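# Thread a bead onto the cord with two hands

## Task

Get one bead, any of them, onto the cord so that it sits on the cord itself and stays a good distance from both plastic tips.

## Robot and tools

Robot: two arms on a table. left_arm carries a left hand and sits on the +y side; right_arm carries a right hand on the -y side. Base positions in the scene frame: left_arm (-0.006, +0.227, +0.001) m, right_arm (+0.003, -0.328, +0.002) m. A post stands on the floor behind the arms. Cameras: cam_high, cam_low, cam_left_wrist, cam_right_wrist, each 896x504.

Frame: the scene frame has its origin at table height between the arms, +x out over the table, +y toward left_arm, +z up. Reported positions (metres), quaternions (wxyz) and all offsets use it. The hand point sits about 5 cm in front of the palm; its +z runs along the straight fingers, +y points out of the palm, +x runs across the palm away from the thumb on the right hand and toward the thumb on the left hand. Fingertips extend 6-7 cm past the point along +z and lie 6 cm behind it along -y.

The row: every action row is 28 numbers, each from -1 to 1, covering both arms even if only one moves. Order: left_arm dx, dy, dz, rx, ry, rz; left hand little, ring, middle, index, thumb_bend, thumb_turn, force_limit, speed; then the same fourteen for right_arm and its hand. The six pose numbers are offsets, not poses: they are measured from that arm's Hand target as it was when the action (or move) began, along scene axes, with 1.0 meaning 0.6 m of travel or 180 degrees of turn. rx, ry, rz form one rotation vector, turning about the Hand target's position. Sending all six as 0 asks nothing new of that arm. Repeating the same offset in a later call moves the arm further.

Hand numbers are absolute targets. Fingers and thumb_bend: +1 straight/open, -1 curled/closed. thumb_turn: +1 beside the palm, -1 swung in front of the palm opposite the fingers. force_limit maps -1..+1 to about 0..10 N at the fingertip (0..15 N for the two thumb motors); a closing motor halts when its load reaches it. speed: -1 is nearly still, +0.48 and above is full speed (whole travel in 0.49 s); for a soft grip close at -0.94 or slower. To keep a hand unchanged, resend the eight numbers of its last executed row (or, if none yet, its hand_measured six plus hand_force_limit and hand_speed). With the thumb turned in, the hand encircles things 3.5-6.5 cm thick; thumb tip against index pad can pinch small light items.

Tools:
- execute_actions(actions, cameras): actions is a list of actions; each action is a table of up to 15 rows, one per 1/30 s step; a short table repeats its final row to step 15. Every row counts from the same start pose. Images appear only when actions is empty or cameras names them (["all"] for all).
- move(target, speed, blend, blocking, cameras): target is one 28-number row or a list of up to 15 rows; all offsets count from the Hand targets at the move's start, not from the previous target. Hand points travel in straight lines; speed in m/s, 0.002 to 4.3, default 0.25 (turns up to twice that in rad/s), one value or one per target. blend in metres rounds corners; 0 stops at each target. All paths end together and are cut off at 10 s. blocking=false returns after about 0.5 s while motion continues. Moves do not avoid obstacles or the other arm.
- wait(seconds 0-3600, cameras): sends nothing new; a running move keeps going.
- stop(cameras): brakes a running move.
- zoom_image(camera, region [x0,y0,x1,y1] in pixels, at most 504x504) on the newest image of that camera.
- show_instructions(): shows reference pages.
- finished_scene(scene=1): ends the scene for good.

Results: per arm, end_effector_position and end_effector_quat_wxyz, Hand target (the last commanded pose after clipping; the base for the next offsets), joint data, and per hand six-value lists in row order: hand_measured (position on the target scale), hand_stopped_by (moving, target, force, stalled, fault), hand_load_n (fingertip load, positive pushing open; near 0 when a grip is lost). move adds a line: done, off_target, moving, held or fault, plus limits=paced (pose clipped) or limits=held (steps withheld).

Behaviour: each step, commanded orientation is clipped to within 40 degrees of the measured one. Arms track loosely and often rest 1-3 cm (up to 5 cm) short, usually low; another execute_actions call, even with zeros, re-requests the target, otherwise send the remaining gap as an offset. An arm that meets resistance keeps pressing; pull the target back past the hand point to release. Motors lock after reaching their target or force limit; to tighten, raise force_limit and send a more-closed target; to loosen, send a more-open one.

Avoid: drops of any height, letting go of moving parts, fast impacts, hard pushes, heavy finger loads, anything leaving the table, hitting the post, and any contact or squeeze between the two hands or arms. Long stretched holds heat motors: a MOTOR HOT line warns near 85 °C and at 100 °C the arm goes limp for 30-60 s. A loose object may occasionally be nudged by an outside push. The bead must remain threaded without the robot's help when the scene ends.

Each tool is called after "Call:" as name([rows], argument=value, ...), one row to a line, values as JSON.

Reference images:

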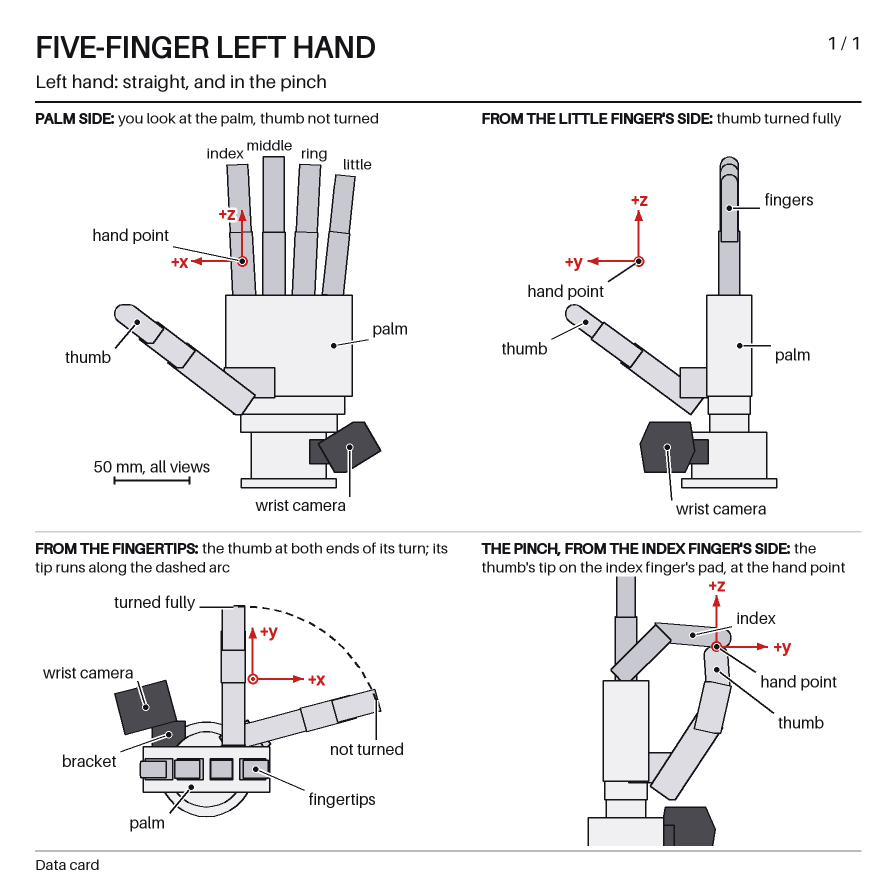

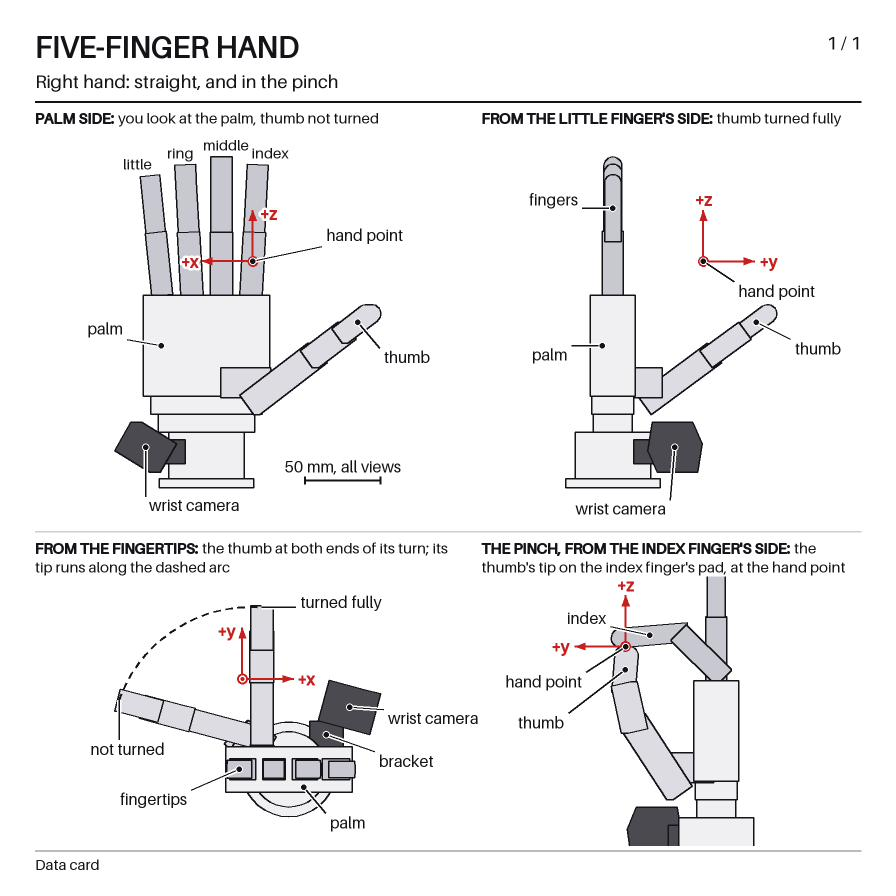

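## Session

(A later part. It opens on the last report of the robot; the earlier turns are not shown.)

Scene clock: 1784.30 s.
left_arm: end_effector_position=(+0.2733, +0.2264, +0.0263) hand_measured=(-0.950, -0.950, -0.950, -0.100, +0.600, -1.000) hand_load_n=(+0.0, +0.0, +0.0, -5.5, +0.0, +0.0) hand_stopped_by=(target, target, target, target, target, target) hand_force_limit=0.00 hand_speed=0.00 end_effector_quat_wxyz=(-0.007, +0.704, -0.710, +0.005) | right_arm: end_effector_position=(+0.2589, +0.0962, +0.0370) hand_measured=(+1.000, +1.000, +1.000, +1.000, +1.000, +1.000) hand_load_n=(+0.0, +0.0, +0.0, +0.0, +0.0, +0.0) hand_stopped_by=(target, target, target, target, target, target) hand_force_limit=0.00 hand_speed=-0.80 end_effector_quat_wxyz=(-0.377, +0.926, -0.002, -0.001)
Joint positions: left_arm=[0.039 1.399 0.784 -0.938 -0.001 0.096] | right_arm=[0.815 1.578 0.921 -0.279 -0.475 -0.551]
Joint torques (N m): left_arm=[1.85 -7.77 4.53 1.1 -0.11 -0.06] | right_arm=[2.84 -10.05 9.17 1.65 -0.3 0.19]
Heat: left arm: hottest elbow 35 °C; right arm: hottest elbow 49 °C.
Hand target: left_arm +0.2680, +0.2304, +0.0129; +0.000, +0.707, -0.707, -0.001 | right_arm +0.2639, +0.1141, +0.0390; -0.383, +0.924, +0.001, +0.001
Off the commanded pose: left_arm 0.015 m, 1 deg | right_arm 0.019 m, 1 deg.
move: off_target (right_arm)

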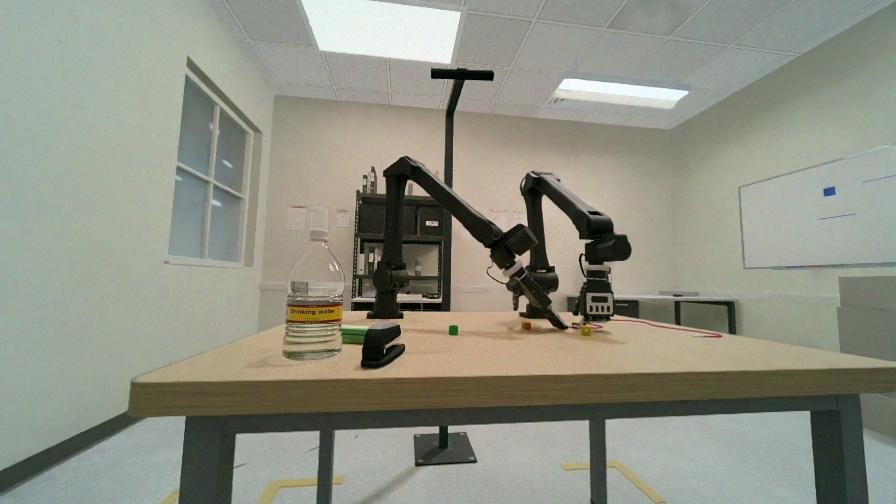

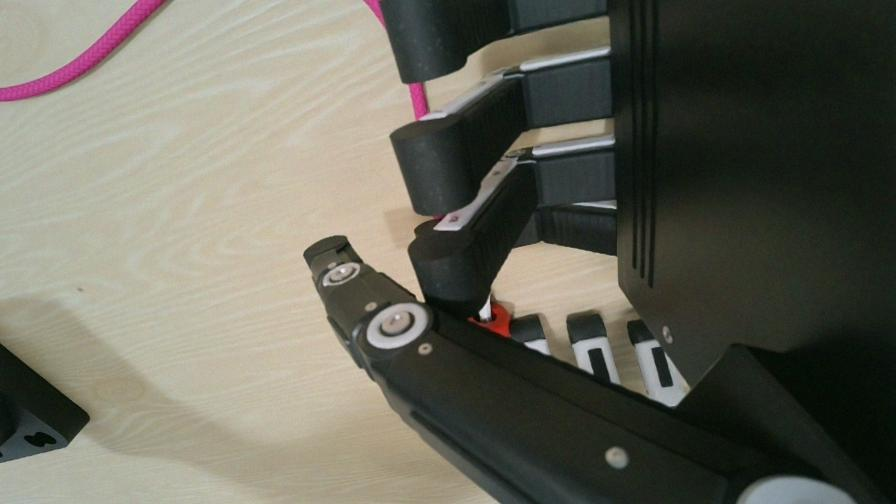

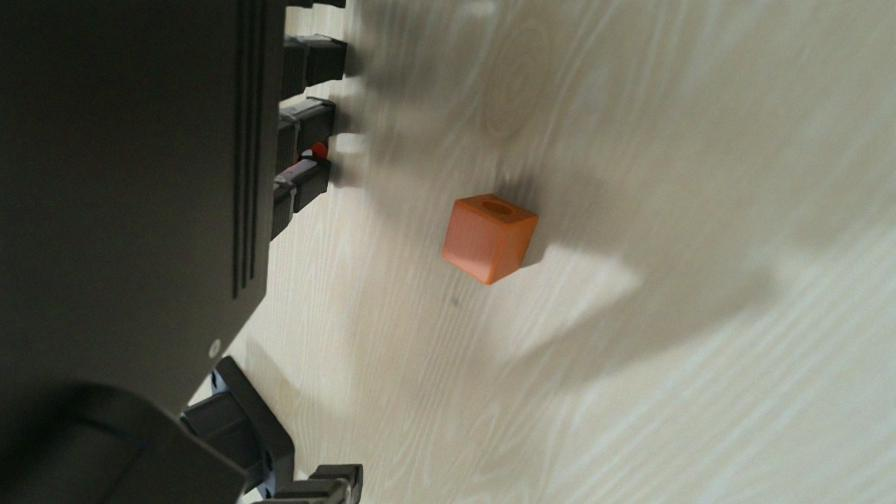

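Call:
move(target=[0,0,0,0,0,0,-0.95,-0.95,-0.95,-0.1,0.6,-1,0,0, -0.012,-0.048,0.001,0,0,0,1,1,1,1,1,1,0,-0.8], speed=0.06, cameras=["cam_low","cam_left_wrist","cam_right_wrist"])

Call:
zoom_image(camera="cam_right_wrist", region=[290, 110, 370, 190])

Call:
zoom_image(camera="cam_left_wrist", region=[460, 290, 560, 360])

Call:
zoom_image(camera="cam_low", region=[530, 300, 590, 335])

Scene clock: 1826.27 s.
left_arm: end_effector_position=(+0.2733, +0.2264, +0.0263) hand_measured=(-0.950, -0.950, -0.950, -0.100, +0.600, -1.000) hand_load_n=(+0.0, +0.0, +0.0, -5.5, +0.0, +0.0) hand_stopped_by=(target, target, target, target, target, target) hand_force_limit=0.00 hand_speed=0.00 end_effector_quat_wxyz=(-0.007, +0.704, -0.710, +0.005) | right_arm: end_effector_position=(+0.2528, +0.0908, +0.0405) hand_measured=(+1.000, +1.000, +1.000, +1.000, +1.000, +1.000) hand_load_n=(-0.5, +0.0, +0.0, +0.0, +0.0, +0.0) hand_stopped_by=(target, target, target, target, target, target) hand_force_limit=0.00 hand_speed=-0.80 end_effector_quat_wxyz=(-0.381, +0.925, +0.000, -0.004)
Joint positions: left_arm=[0.039 1.399 0.784 -0.938 -0.001 0.096] | right_arm=[0.813 1.554 0.9 -0.279 -0.486 -0.551]
Joint torques (N m): left_arm=[1.9 -7.94 4.59 1.09 -0.11 -0.06] | right_arm=[0.91 -12.86 5.75 1.65 -0.59 -0.15]
Heat: left arm: hottest elbow 35 °C; right arm: hottest elbow 47 °C.
Hand target: left_arm +0.2680, +0.2304, +0.0129; +0.000, +0.707, -0.707, -0.001 | right_arm +0.2568, +0.0853, +0.0397; -0.383, +0.924, +0.001, +0.001
Off the commanded pose: left_arm 0.015 m, 1 deg | right_arm 0.007 m, 1 deg.
move: done

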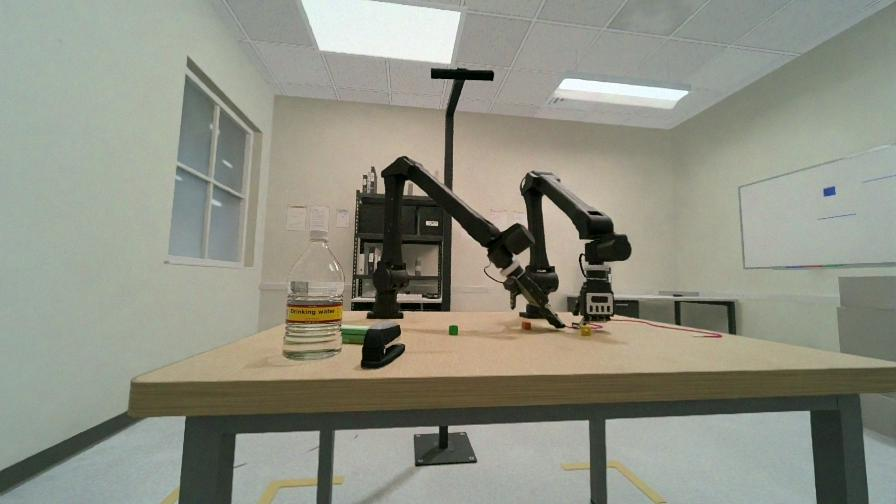

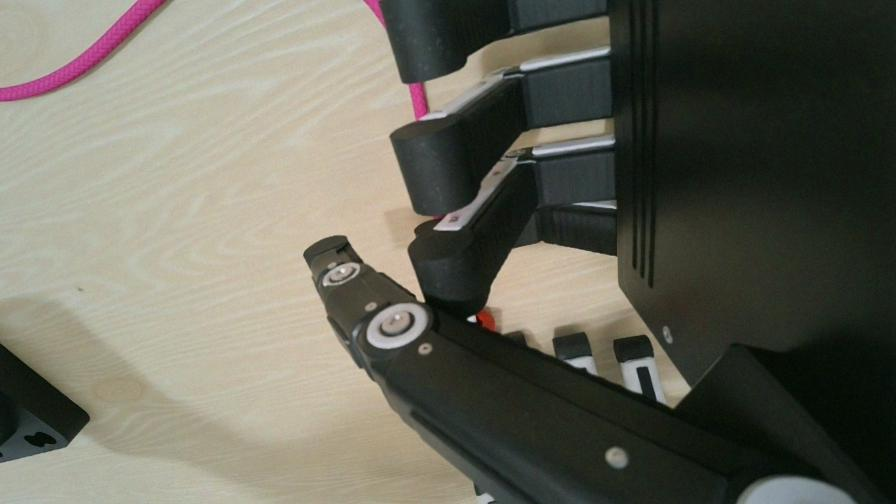

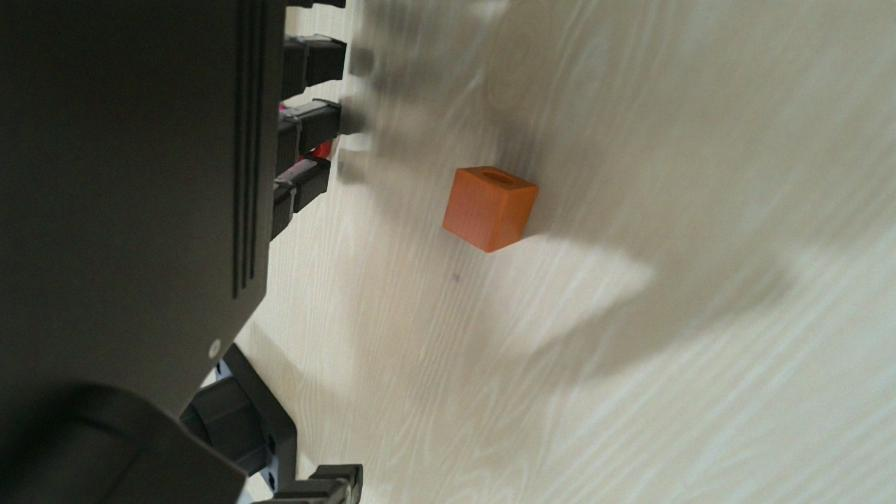

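Scaled by 6.300 from the camera's image (finer frame: 1280x720).

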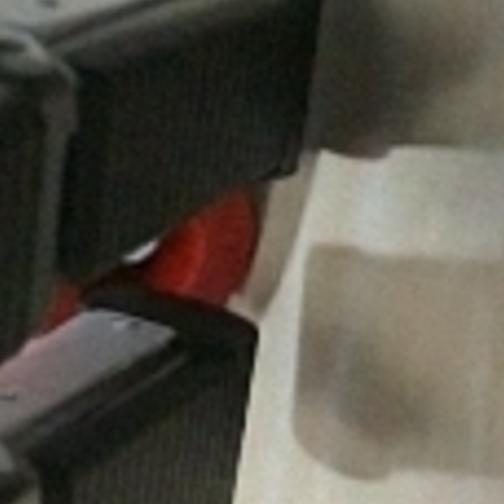

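Scaled by 5.040 from the camera's image (finer frame: 1280x720).

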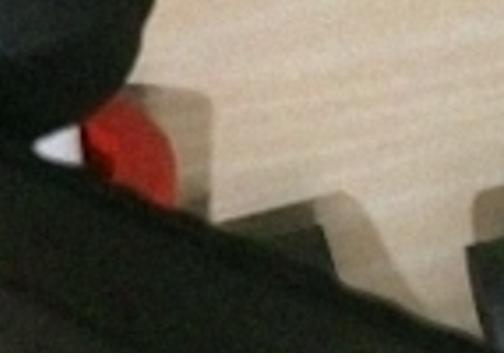

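Scaled by 8.400 from the camera's image (finer frame: 1280x720).

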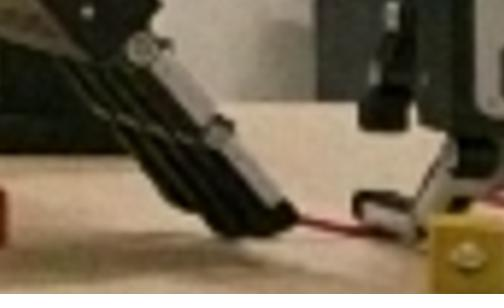

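Call:
move(target=[0,0,0,0,0,0,-0.95,-0.95,-0.95,-0.1,0.6,-1,0,0, 0.003,0,-0.008,0,0,0,1,1,1,1,1,1,0,-0.8], speed=0.05, cameras=["cam_low","cam_left_wrist","cam_right_wrist"])

Call:
zoom_image(camera="cam_right_wrist", region=[290, 110, 370, 190])

Call:
zoom_image(camera="cam_left_wrist", region=[460, 290, 560, 360])

Call:
zoom_image(camera="cam_low", region=[530, 300, 590, 335])

Scene clock: 1844.33 s.
left_arm: end_effector_position=(+0.2733, +0.2264, +0.0263) hand_measured=(-0.950, -0.950, -0.950, -0.100, +0.600, -1.000) hand_load_n=(+0.0, +0.0, +0.0, -5.5, +0.0, +0.0) hand_stopped_by=(target, target, target, target, target, target) hand_force_limit=0.00 hand_speed=0.00 end_effector_quat_wxyz=(-0.007, +0.704, -0.710, +0.005) | right_arm: end_effector_position=(+0.2548, +0.0914, +0.0413) hand_measured=(+1.000, +1.000, +1.000, +1.000, +1.000, +1.000) hand_load_n=(+0.0, +0.0, +0.0, +0.0, +0.0, -0.5) hand_stopped_by=(target, target, target, target, target, target) hand_force_limit=0.00 hand_speed=-0.80 end_effector_quat_wxyz=(-0.383, +0.924, +0.000, -0.002)
Joint positions: left_arm=[0.039 1.399 0.784 -0.938 -0.001 0.096] | right_arm=[0.81 1.554 0.9 -0.272 -0.488 -0.552]
Joint torques (N m): left_arm=[1.73 -8.12 4.53 1.02 -0.11 -0.05] | right_arm=[0.73 -11.69 5.64 1.81 -0.6 -0.16]
Heat: left arm: hottest elbow 35 °C; right arm: hottest elbow 47 °C.
Hand target: left_arm +0.2680, +0.2304, +0.0129; +0.000, +0.707, -0.707, -0.001 | right_arm +0.2587, +0.0853, +0.0349; -0.383, +0.924, +0.001, +0.001
Off the commanded pose: left_arm 0.015 m, 1 deg | right_arm 0.010 m, 0 deg.
move: done

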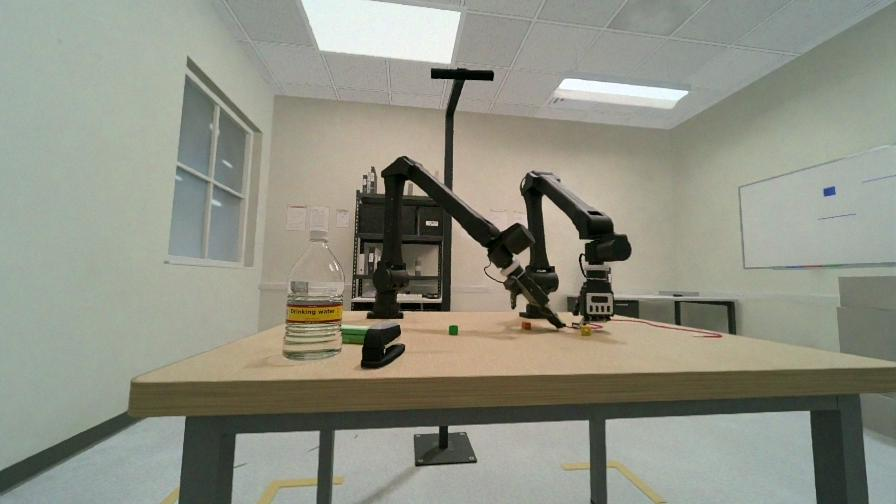

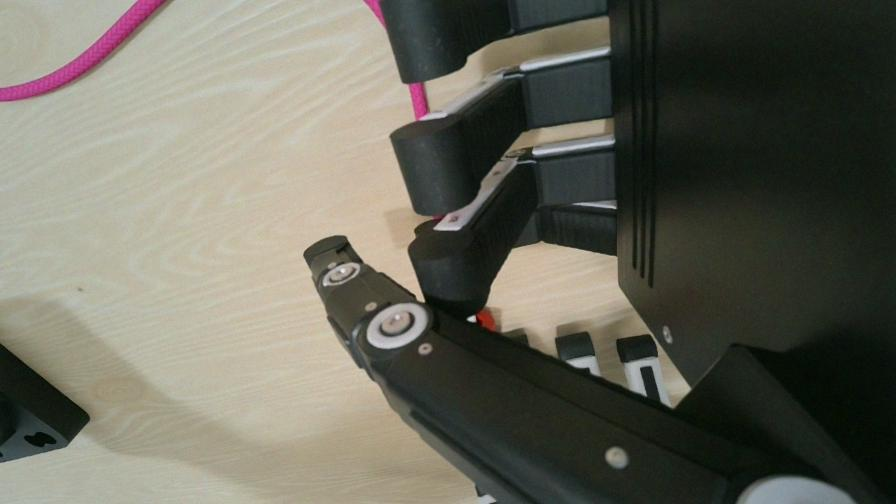

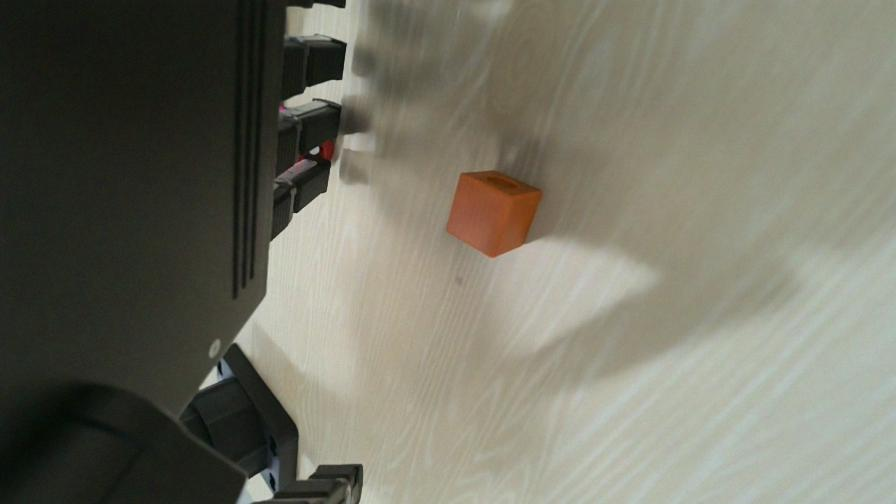

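Scaled by 6.300 from the camera's image (finer frame: 1280x720).

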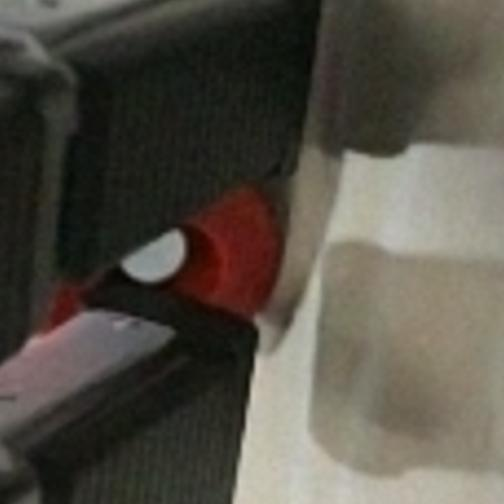

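Scaled by 5.040 from the camera's image (finer frame: 1280x720).

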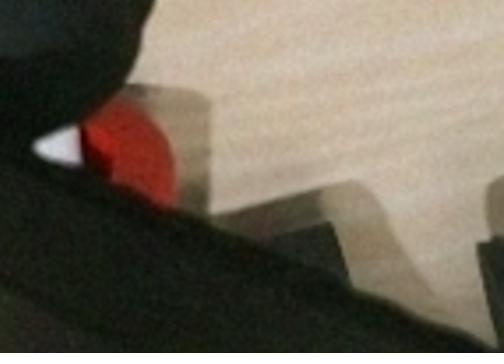

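Scaled by 8.400 from the camera's image (finer frame: 1280x720).

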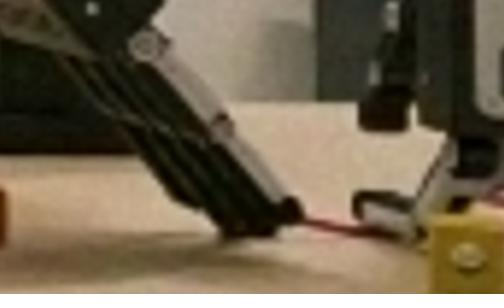

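Call:
move([
  [0,0,0,0,0,0,-0.95,-0.95,-0.95,-0.1,0.6,-1,0,0, 0,-0.012,0.004,0,0,0,1,1,1,1,1,1,0,-0.8],
  [0,0,0,0,0,0,-0.95,-0.95,-0.95,-0.1,0.6,-1,0,0, -0.012,-0.012,0.005,0,0,0,1,1,1,1,1,1,0,-0.8],
], speed=0.06, cameras=["cam_low","cam_left_wrist","cam_right_wrist"])

Call:
zoom_image(camera="cam_right_wrist", region=[290, 110, 370, 190])

Call:
zoom_image(camera="cam_left_wrist", region=[460, 290, 560, 360])

Scene clock: 1862.67 s.
left_arm: end_effector_position=(+0.2733, +0.2264, +0.0263) hand_measured=(-0.950, -0.950, -0.950, -0.100, +0.600, -1.000) hand_load_n=(+0.0, +0.0, +0.0, -5.5, +0.0, +0.0) hand_stopped_by=(target, target, target, target, target, target) hand_force_limit=0.00 hand_speed=0.00 end_effector_quat_wxyz=(-0.007, +0.704, -0.710, +0.005) | right_arm: end_effector_position=(+0.2524, +0.0804, +0.0386) hand_measured=(+1.000, +1.000, +1.000, +1.000, +1.000, +1.000) hand_load_n=(+0.0, +0.0, +0.0, +0.0, +0.0, +0.0) hand_stopped_by=(target, target, target, target, target, target) hand_force_limit=0.00 hand_speed=-0.80 end_effector_quat_wxyz=(-0.381, +0.924, -0.001, -0.003)
Joint positions: left_arm=[0.039 1.399 0.784 -0.938 -0.001 0.096] | right_arm=[0.798 1.537 0.874 -0.272 -0.493 -0.562]
Joint torques (N m): left_arm=[1.9 -7.77 4.55 1.05 -0.1 -0.06] | right_arm=[1.9 -12.16 5.67 1.65 -0.36 -0.03]
Heat: left arm: hottest elbow 35 °C; right arm: hottest elbow 46 °C.
Hand target: left_arm +0.2680, +0.2304, +0.0129; +0.000, +0.707, -0.707, -0.001 | right_arm +0.2515, +0.0781, +0.0379; -0.383, +0.924, +0.000, +0.001
Off the commanded pose: left_arm 0.015 m, 1 deg | right_arm 0.003 m, 1 deg.
move: done

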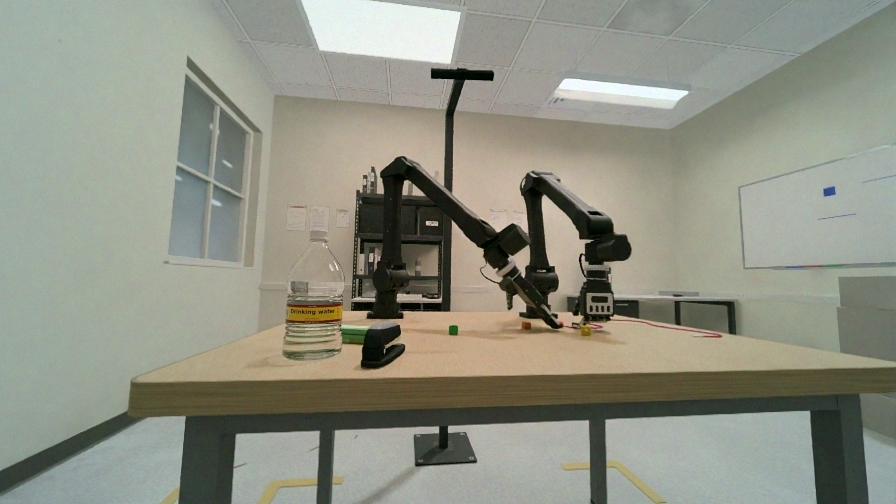

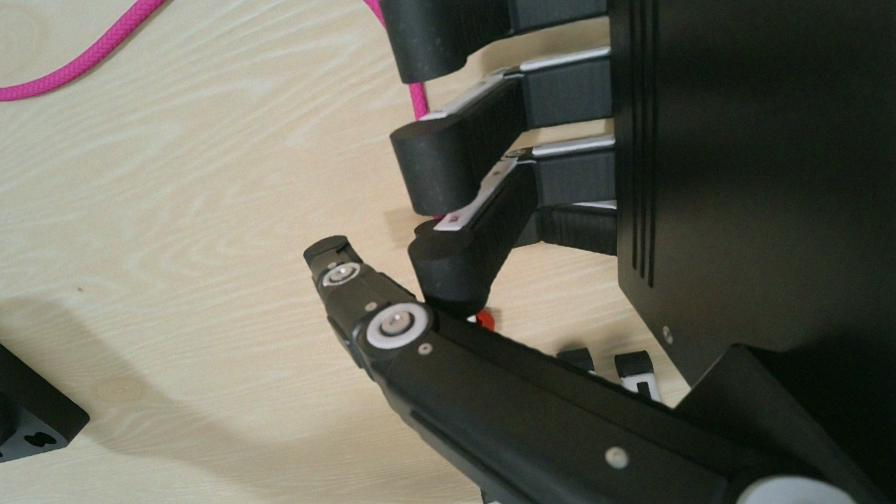

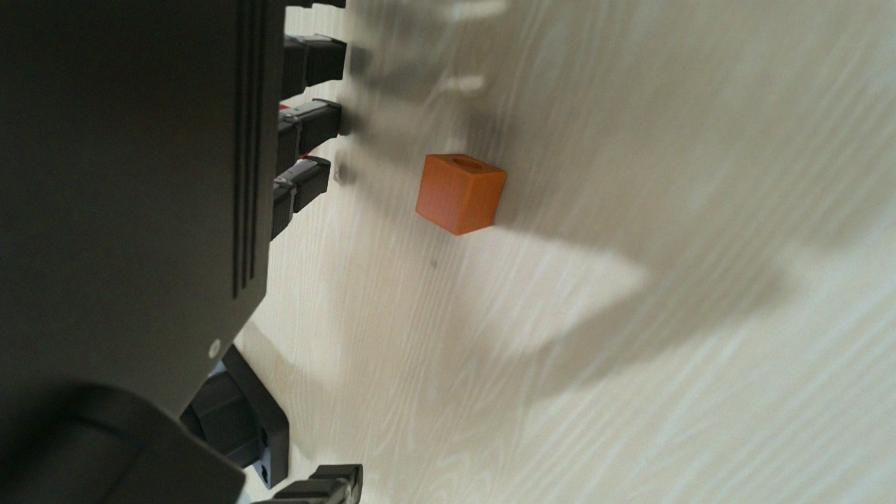

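Scaled by 6.300 from the camera's image (finer frame: 1280x720).

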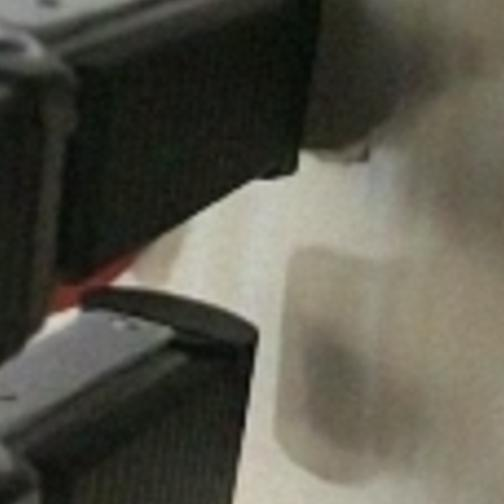

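Scaled by 5.040 from the camera's image (finer frame: 1280x720).

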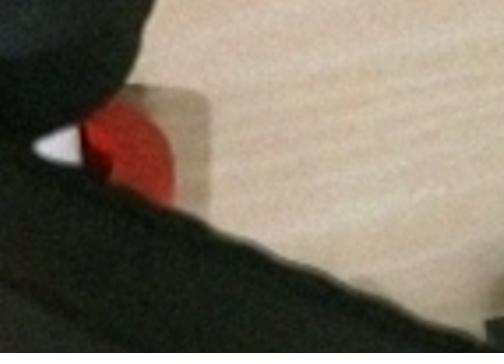

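Call:
move(target=[0,0,0,0,0,0,-0.95,-0.95,-0.95,-0.1,0.6,-1,0,0, -0.001,0.022,0.001,0,0,0,1,1,1,1,1,1,0,-0.8], speed=0.06, cameras=["cam_low","cam_left_wrist","cam_right_wrist"])

Call:
zoom_image(camera="cam_right_wrist", region=[290, 110, 370, 190])

Call:
zoom_image(camera="cam_left_wrist", region=[460, 290, 560, 360])

Scene clock: 1873.70 s.
left_arm: end_effector_position=(+0.2733, +0.2264, +0.0263) hand_measured=(-0.950, -0.950, -0.950, -0.100, +0.600, -1.000) hand_load_n=(+0.0, +0.0, +0.0, -5.5, +0.0, +0.0) hand_stopped_by=(target, target, target, target, target, target) hand_force_limit=0.00 hand_speed=0.00 end_effector_quat_wxyz=(-0.007, +0.704, -0.710, +0.005) | right_arm: end_effector_position=(+0.2518, +0.0816, +0.0380) hand_measured=(+1.000, +1.000, +1.000, +1.000, +1.000, +1.000) hand_load_n=(+0.0, +0.0, +0.0, +0.0, +0.0, -0.5) hand_stopped_by=(target, target, target, target, target, target) hand_force_limit=0.00 hand_speed=-0.80 end_effector_quat_wxyz=(-0.379, +0.925, -0.001, +0.001)
Joint positions: left_arm=[0.039 1.399 0.784 -0.938 -0.001 0.096] | right_arm=[0.805 1.537 0.874 -0.27 -0.48 -0.56]
Joint torques (N m): left_arm=[2.08 -7.94 4.56 1.09 -0.11 -0.05] | right_arm=[3.02 -10.64 7.43 1.73 -0.37 0.15]
Heat: left arm: hottest elbow 35 °C; right arm: hottest elbow 45 °C.
Hand target: left_arm +0.2680, +0.2304, +0.0129; +0.000, +0.707, -0.707, -0.001 | right_arm +0.2509, +0.0913, +0.0385; -0.383, +0.924, +0.000, +0.001
Off the commanded pose: left_arm 0.015 m, 1 deg | right_arm 0.010 m, 0 deg.
move: done

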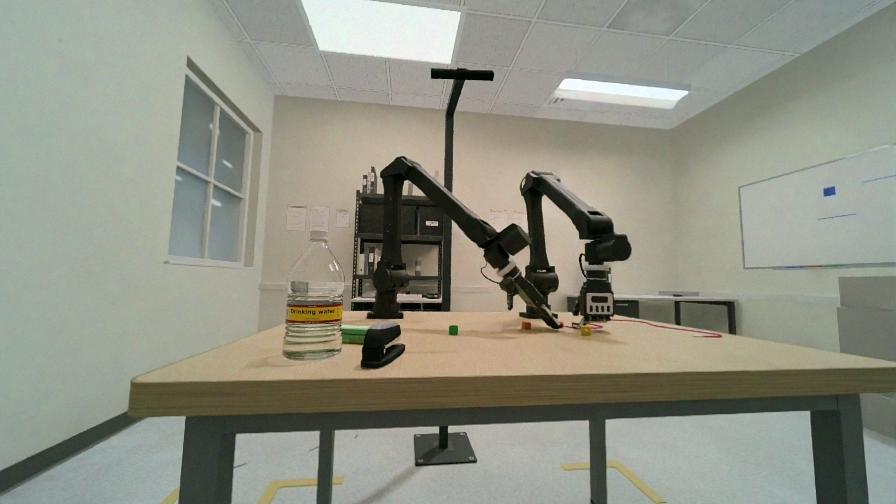

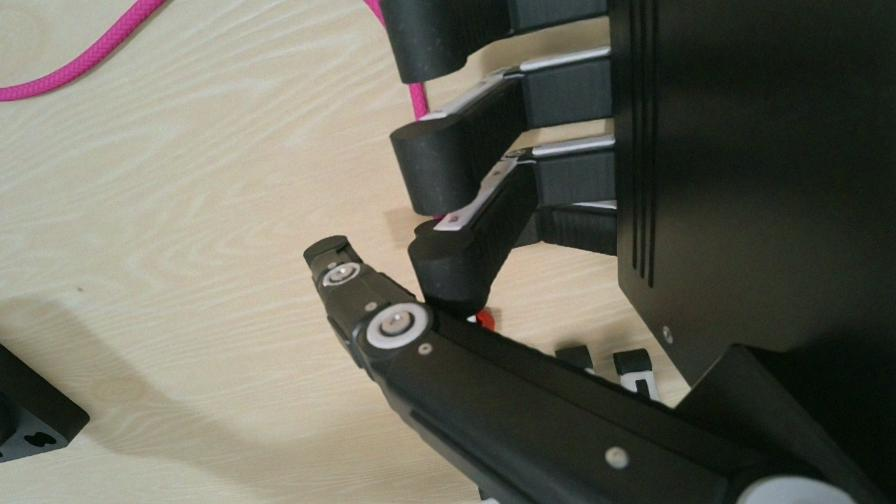

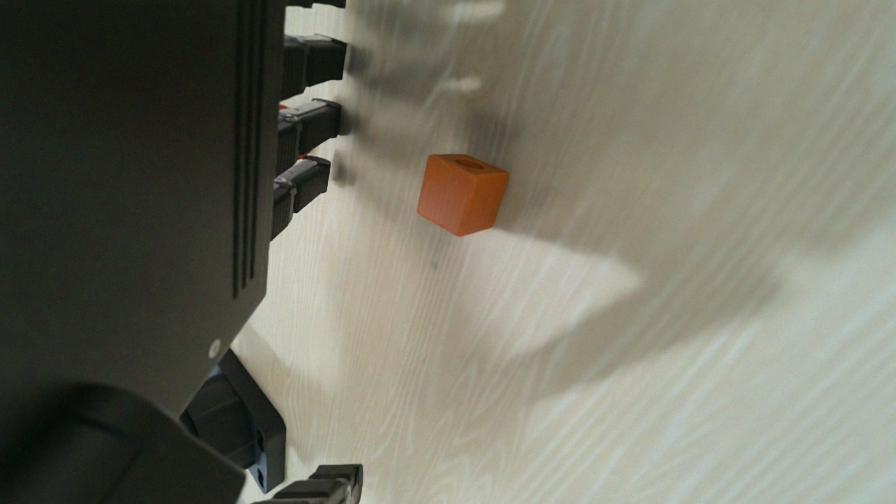

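Scaled by 6.300 from the camera's image (finer frame: 1280x720).

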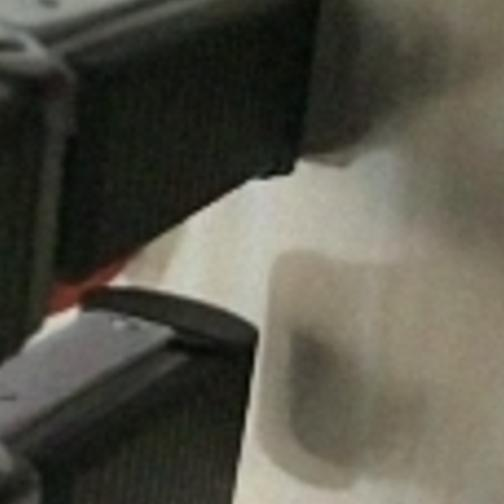

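Scaled by 5.040 from the camera's image (finer frame: 1280x720).

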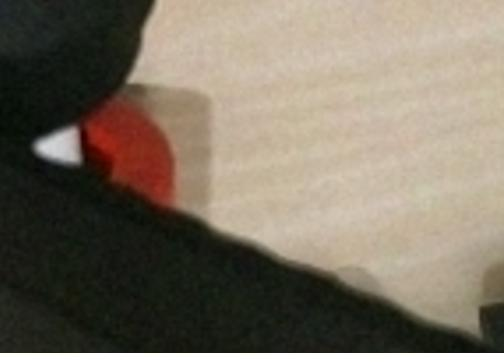

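Call:
move(target=[0,0,0,0,0,0,-0.95,-0.95,-0.95,-0.1,0.6,-1,0,0, 0.001,0.012,0.001,0,0,0,1,1,1,1,1,1,0,-0.8], speed=0.06, cameras=["cam_low","cam_left_wrist","cam_right_wrist"])

Call:
zoom_image(camera="cam_right_wrist", region=[290, 110, 370, 190])

Call:
zoom_image(camera="cam_left_wrist", region=[460, 290, 560, 360])

Scene clock: 1878.30 s.
left_arm: end_effector_position=(+0.2733, +0.2264, +0.0263) hand_measured=(-0.950, -0.950, -0.950, -0.100, +0.600, -1.000) hand_load_n=(+0.0, +0.0, +0.5, -5.5, +0.0, +0.5) hand_stopped_by=(target, target, target, target, target, target) hand_force_limit=0.00 hand_speed=0.00 end_effector_quat_wxyz=(-0.007, +0.704, -0.710, +0.005) | right_arm: end_effector_position=(+0.2487, +0.0836, +0.0366) hand_measured=(+1.000, +1.000, +1.000, +1.000, +1.000, +1.000) hand_load_n=(+0.0, +0.0, +0.0, +0.0, +0.0, +0.0) hand_stopped_by=(target, target, target, target, target, target) hand_force_limit=0.00 hand_speed=-0.80 end_effector_quat_wxyz=(-0.377, +0.926, -0.002, +0.000)
Joint positions: left_arm=[0.039 1.399 0.784 -0.938 -0.001 0.096] | right_arm=[0.815 1.54 0.874 -0.269 -0.473 -0.552]
Joint torques (N m): left_arm=[1.9 -7.94 4.49 1.05 -0.11 -0.05] | right_arm=[2.96 -9.99 8.5 1.72 -0.38 0.13]
Heat: left arm: hottest elbow 35 °C; right arm: hottest elbow 45 °C.
Hand target: left_arm +0.2680, +0.2304, +0.0129; +0.000, +0.707, -0.707, -0.001 | right_arm +0.2514, +0.0986, +0.0391; -0.383, +0.924, +0.001, +0.001
Off the commanded pose: left_arm 0.015 m, 1 deg | right_arm 0.015 m, 1 deg.
move: off_target (right_arm)

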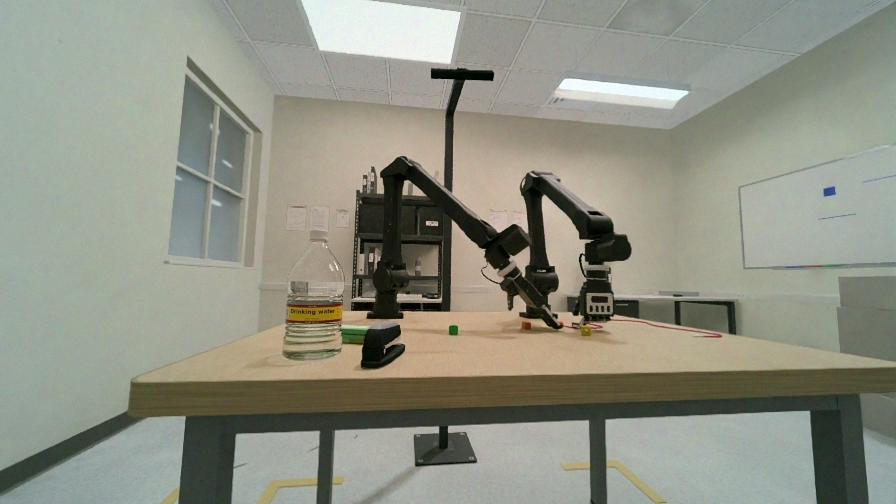

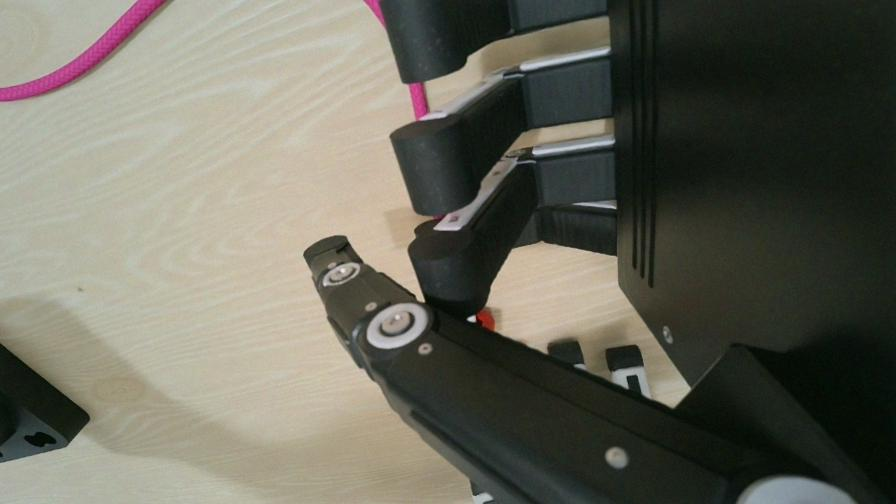

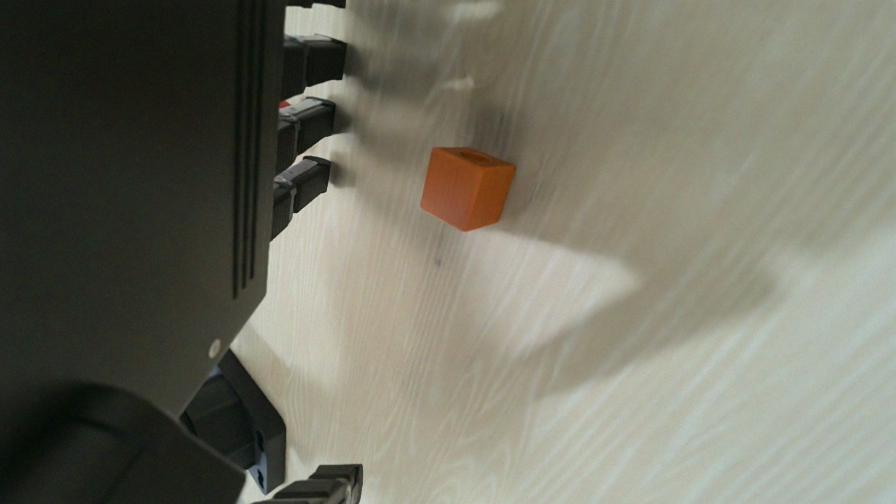

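Scaled by 6.300 from the camera's image (finer frame: 1280x720).

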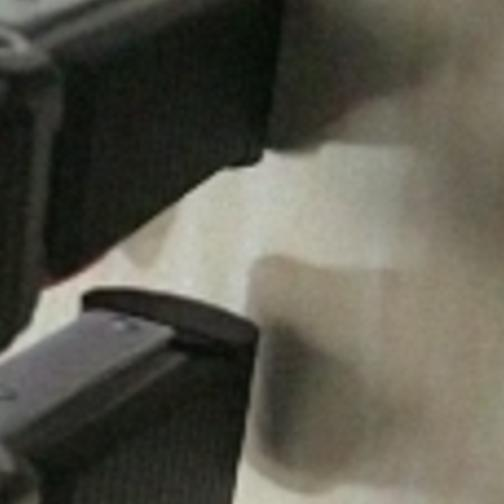

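Scaled by 5.040 from the camera's image (finer frame: 1280x720).

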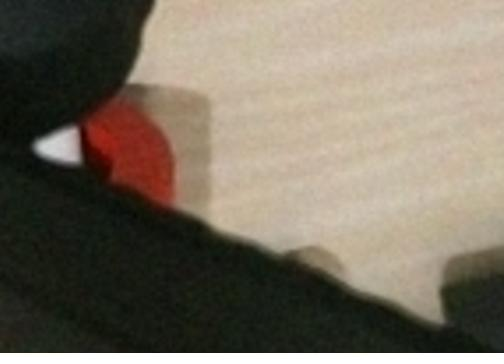

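Call:
move(target=[0,0,0,0,0,0,-0.95,-0.95,-0.95,-0.1,0.6,-1,0,0, 0.005,0.012,0.002,0,0,0,1,1,1,1,1,1,0,-0.8], speed=0.06, cameras=["cam_left_wrist","cam_right_wrist"])

Call:
zoom_image(camera="cam_right_wrist", region=[290, 110, 370, 190])

Call:
zoom_image(camera="cam_left_wrist", region=[460, 290, 560, 360])

Scene clock: 1888.97 s.
left_arm: end_effector_position=(+0.2733, +0.2264, +0.0263) hand_measured=(-0.950, -0.950, -0.950, -0.100, +0.600, -1.000) hand_load_n=(+0.5, +0.0, +0.0, -5.5, +0.0, +0.0) hand_stopped_by=(target, target, target, target, target, target) hand_force_limit=0.00 hand_speed=0.00 end_effector_quat_wxyz=(-0.007, +0.704, -0.710, +0.005) | right_arm: end_effector_position=(+0.2497, +0.0876, +0.0367) hand_measured=(+1.000, +1.000, +1.000, +1.000, +1.000, +1.000) hand_load_n=(+0.0, +0.0, +0.0, +0.0, +0.0, -0.5) hand_stopped_by=(target, target, target, target, target, target) hand_force_limit=0.00 hand_speed=-0.80 end_effector_quat_wxyz=(-0.377, +0.926, -0.002, +0.000)
Joint positions: left_arm=[0.039 1.399 0.784 -0.938 -0.001 0.096] | right_arm=[0.818 1.549 0.884 -0.269 -0.472 -0.547]
Joint torques (N m): left_arm=[1.9 -7.82 4.56 1.03 -0.11 -0.04] | right_arm=[3.31 -9.76 9.18 1.54 -0.31 0.16]
Heat: left arm: hottest elbow 35 °C; right arm: hottest elbow 46 °C.
Hand target: left_arm +0.2680, +0.2304, +0.0129; +0.000, +0.707, -0.707, -0.001 | right_arm +0.2545, +0.1057, +0.0403; -0.383, +0.924, +0.001, +0.001
Off the commanded pose: left_arm 0.015 m, 1 deg | right_arm 0.019 m, 1 deg.
move: off_target (right_arm)

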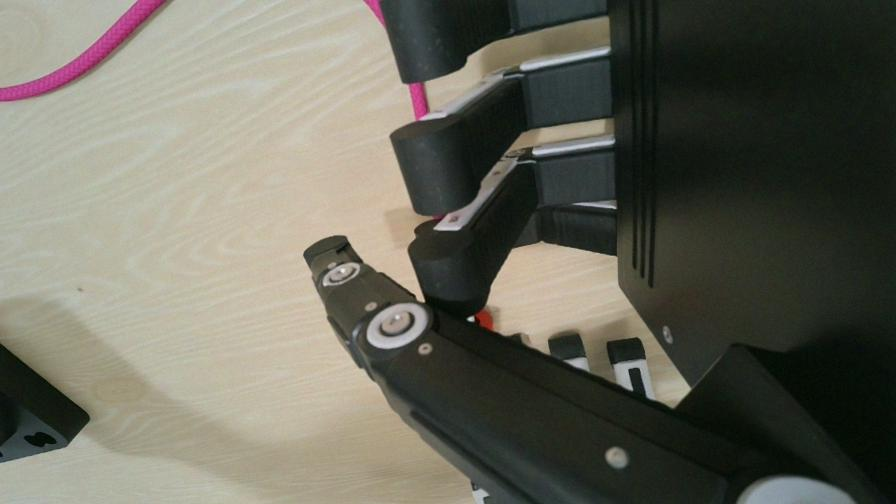

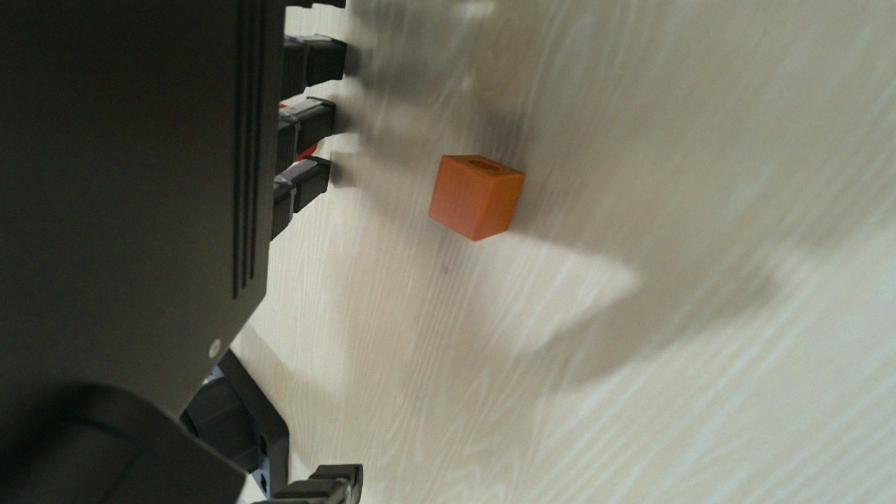

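Scaled by 6.300 from the camera's image (finer frame: 1280x720).

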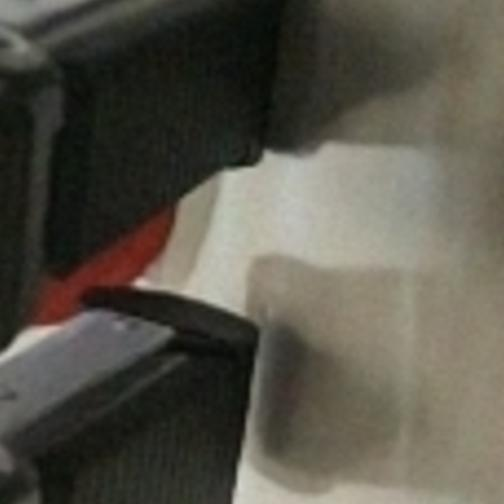

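Scaled by 5.040 from the camera's image (finer frame: 1280x720).

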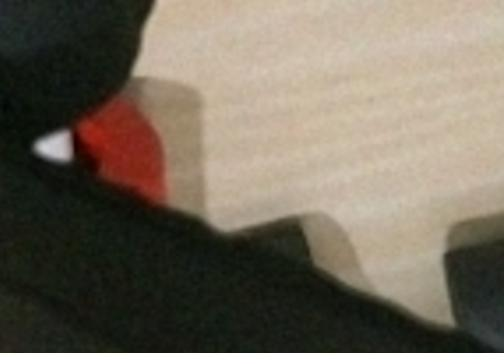

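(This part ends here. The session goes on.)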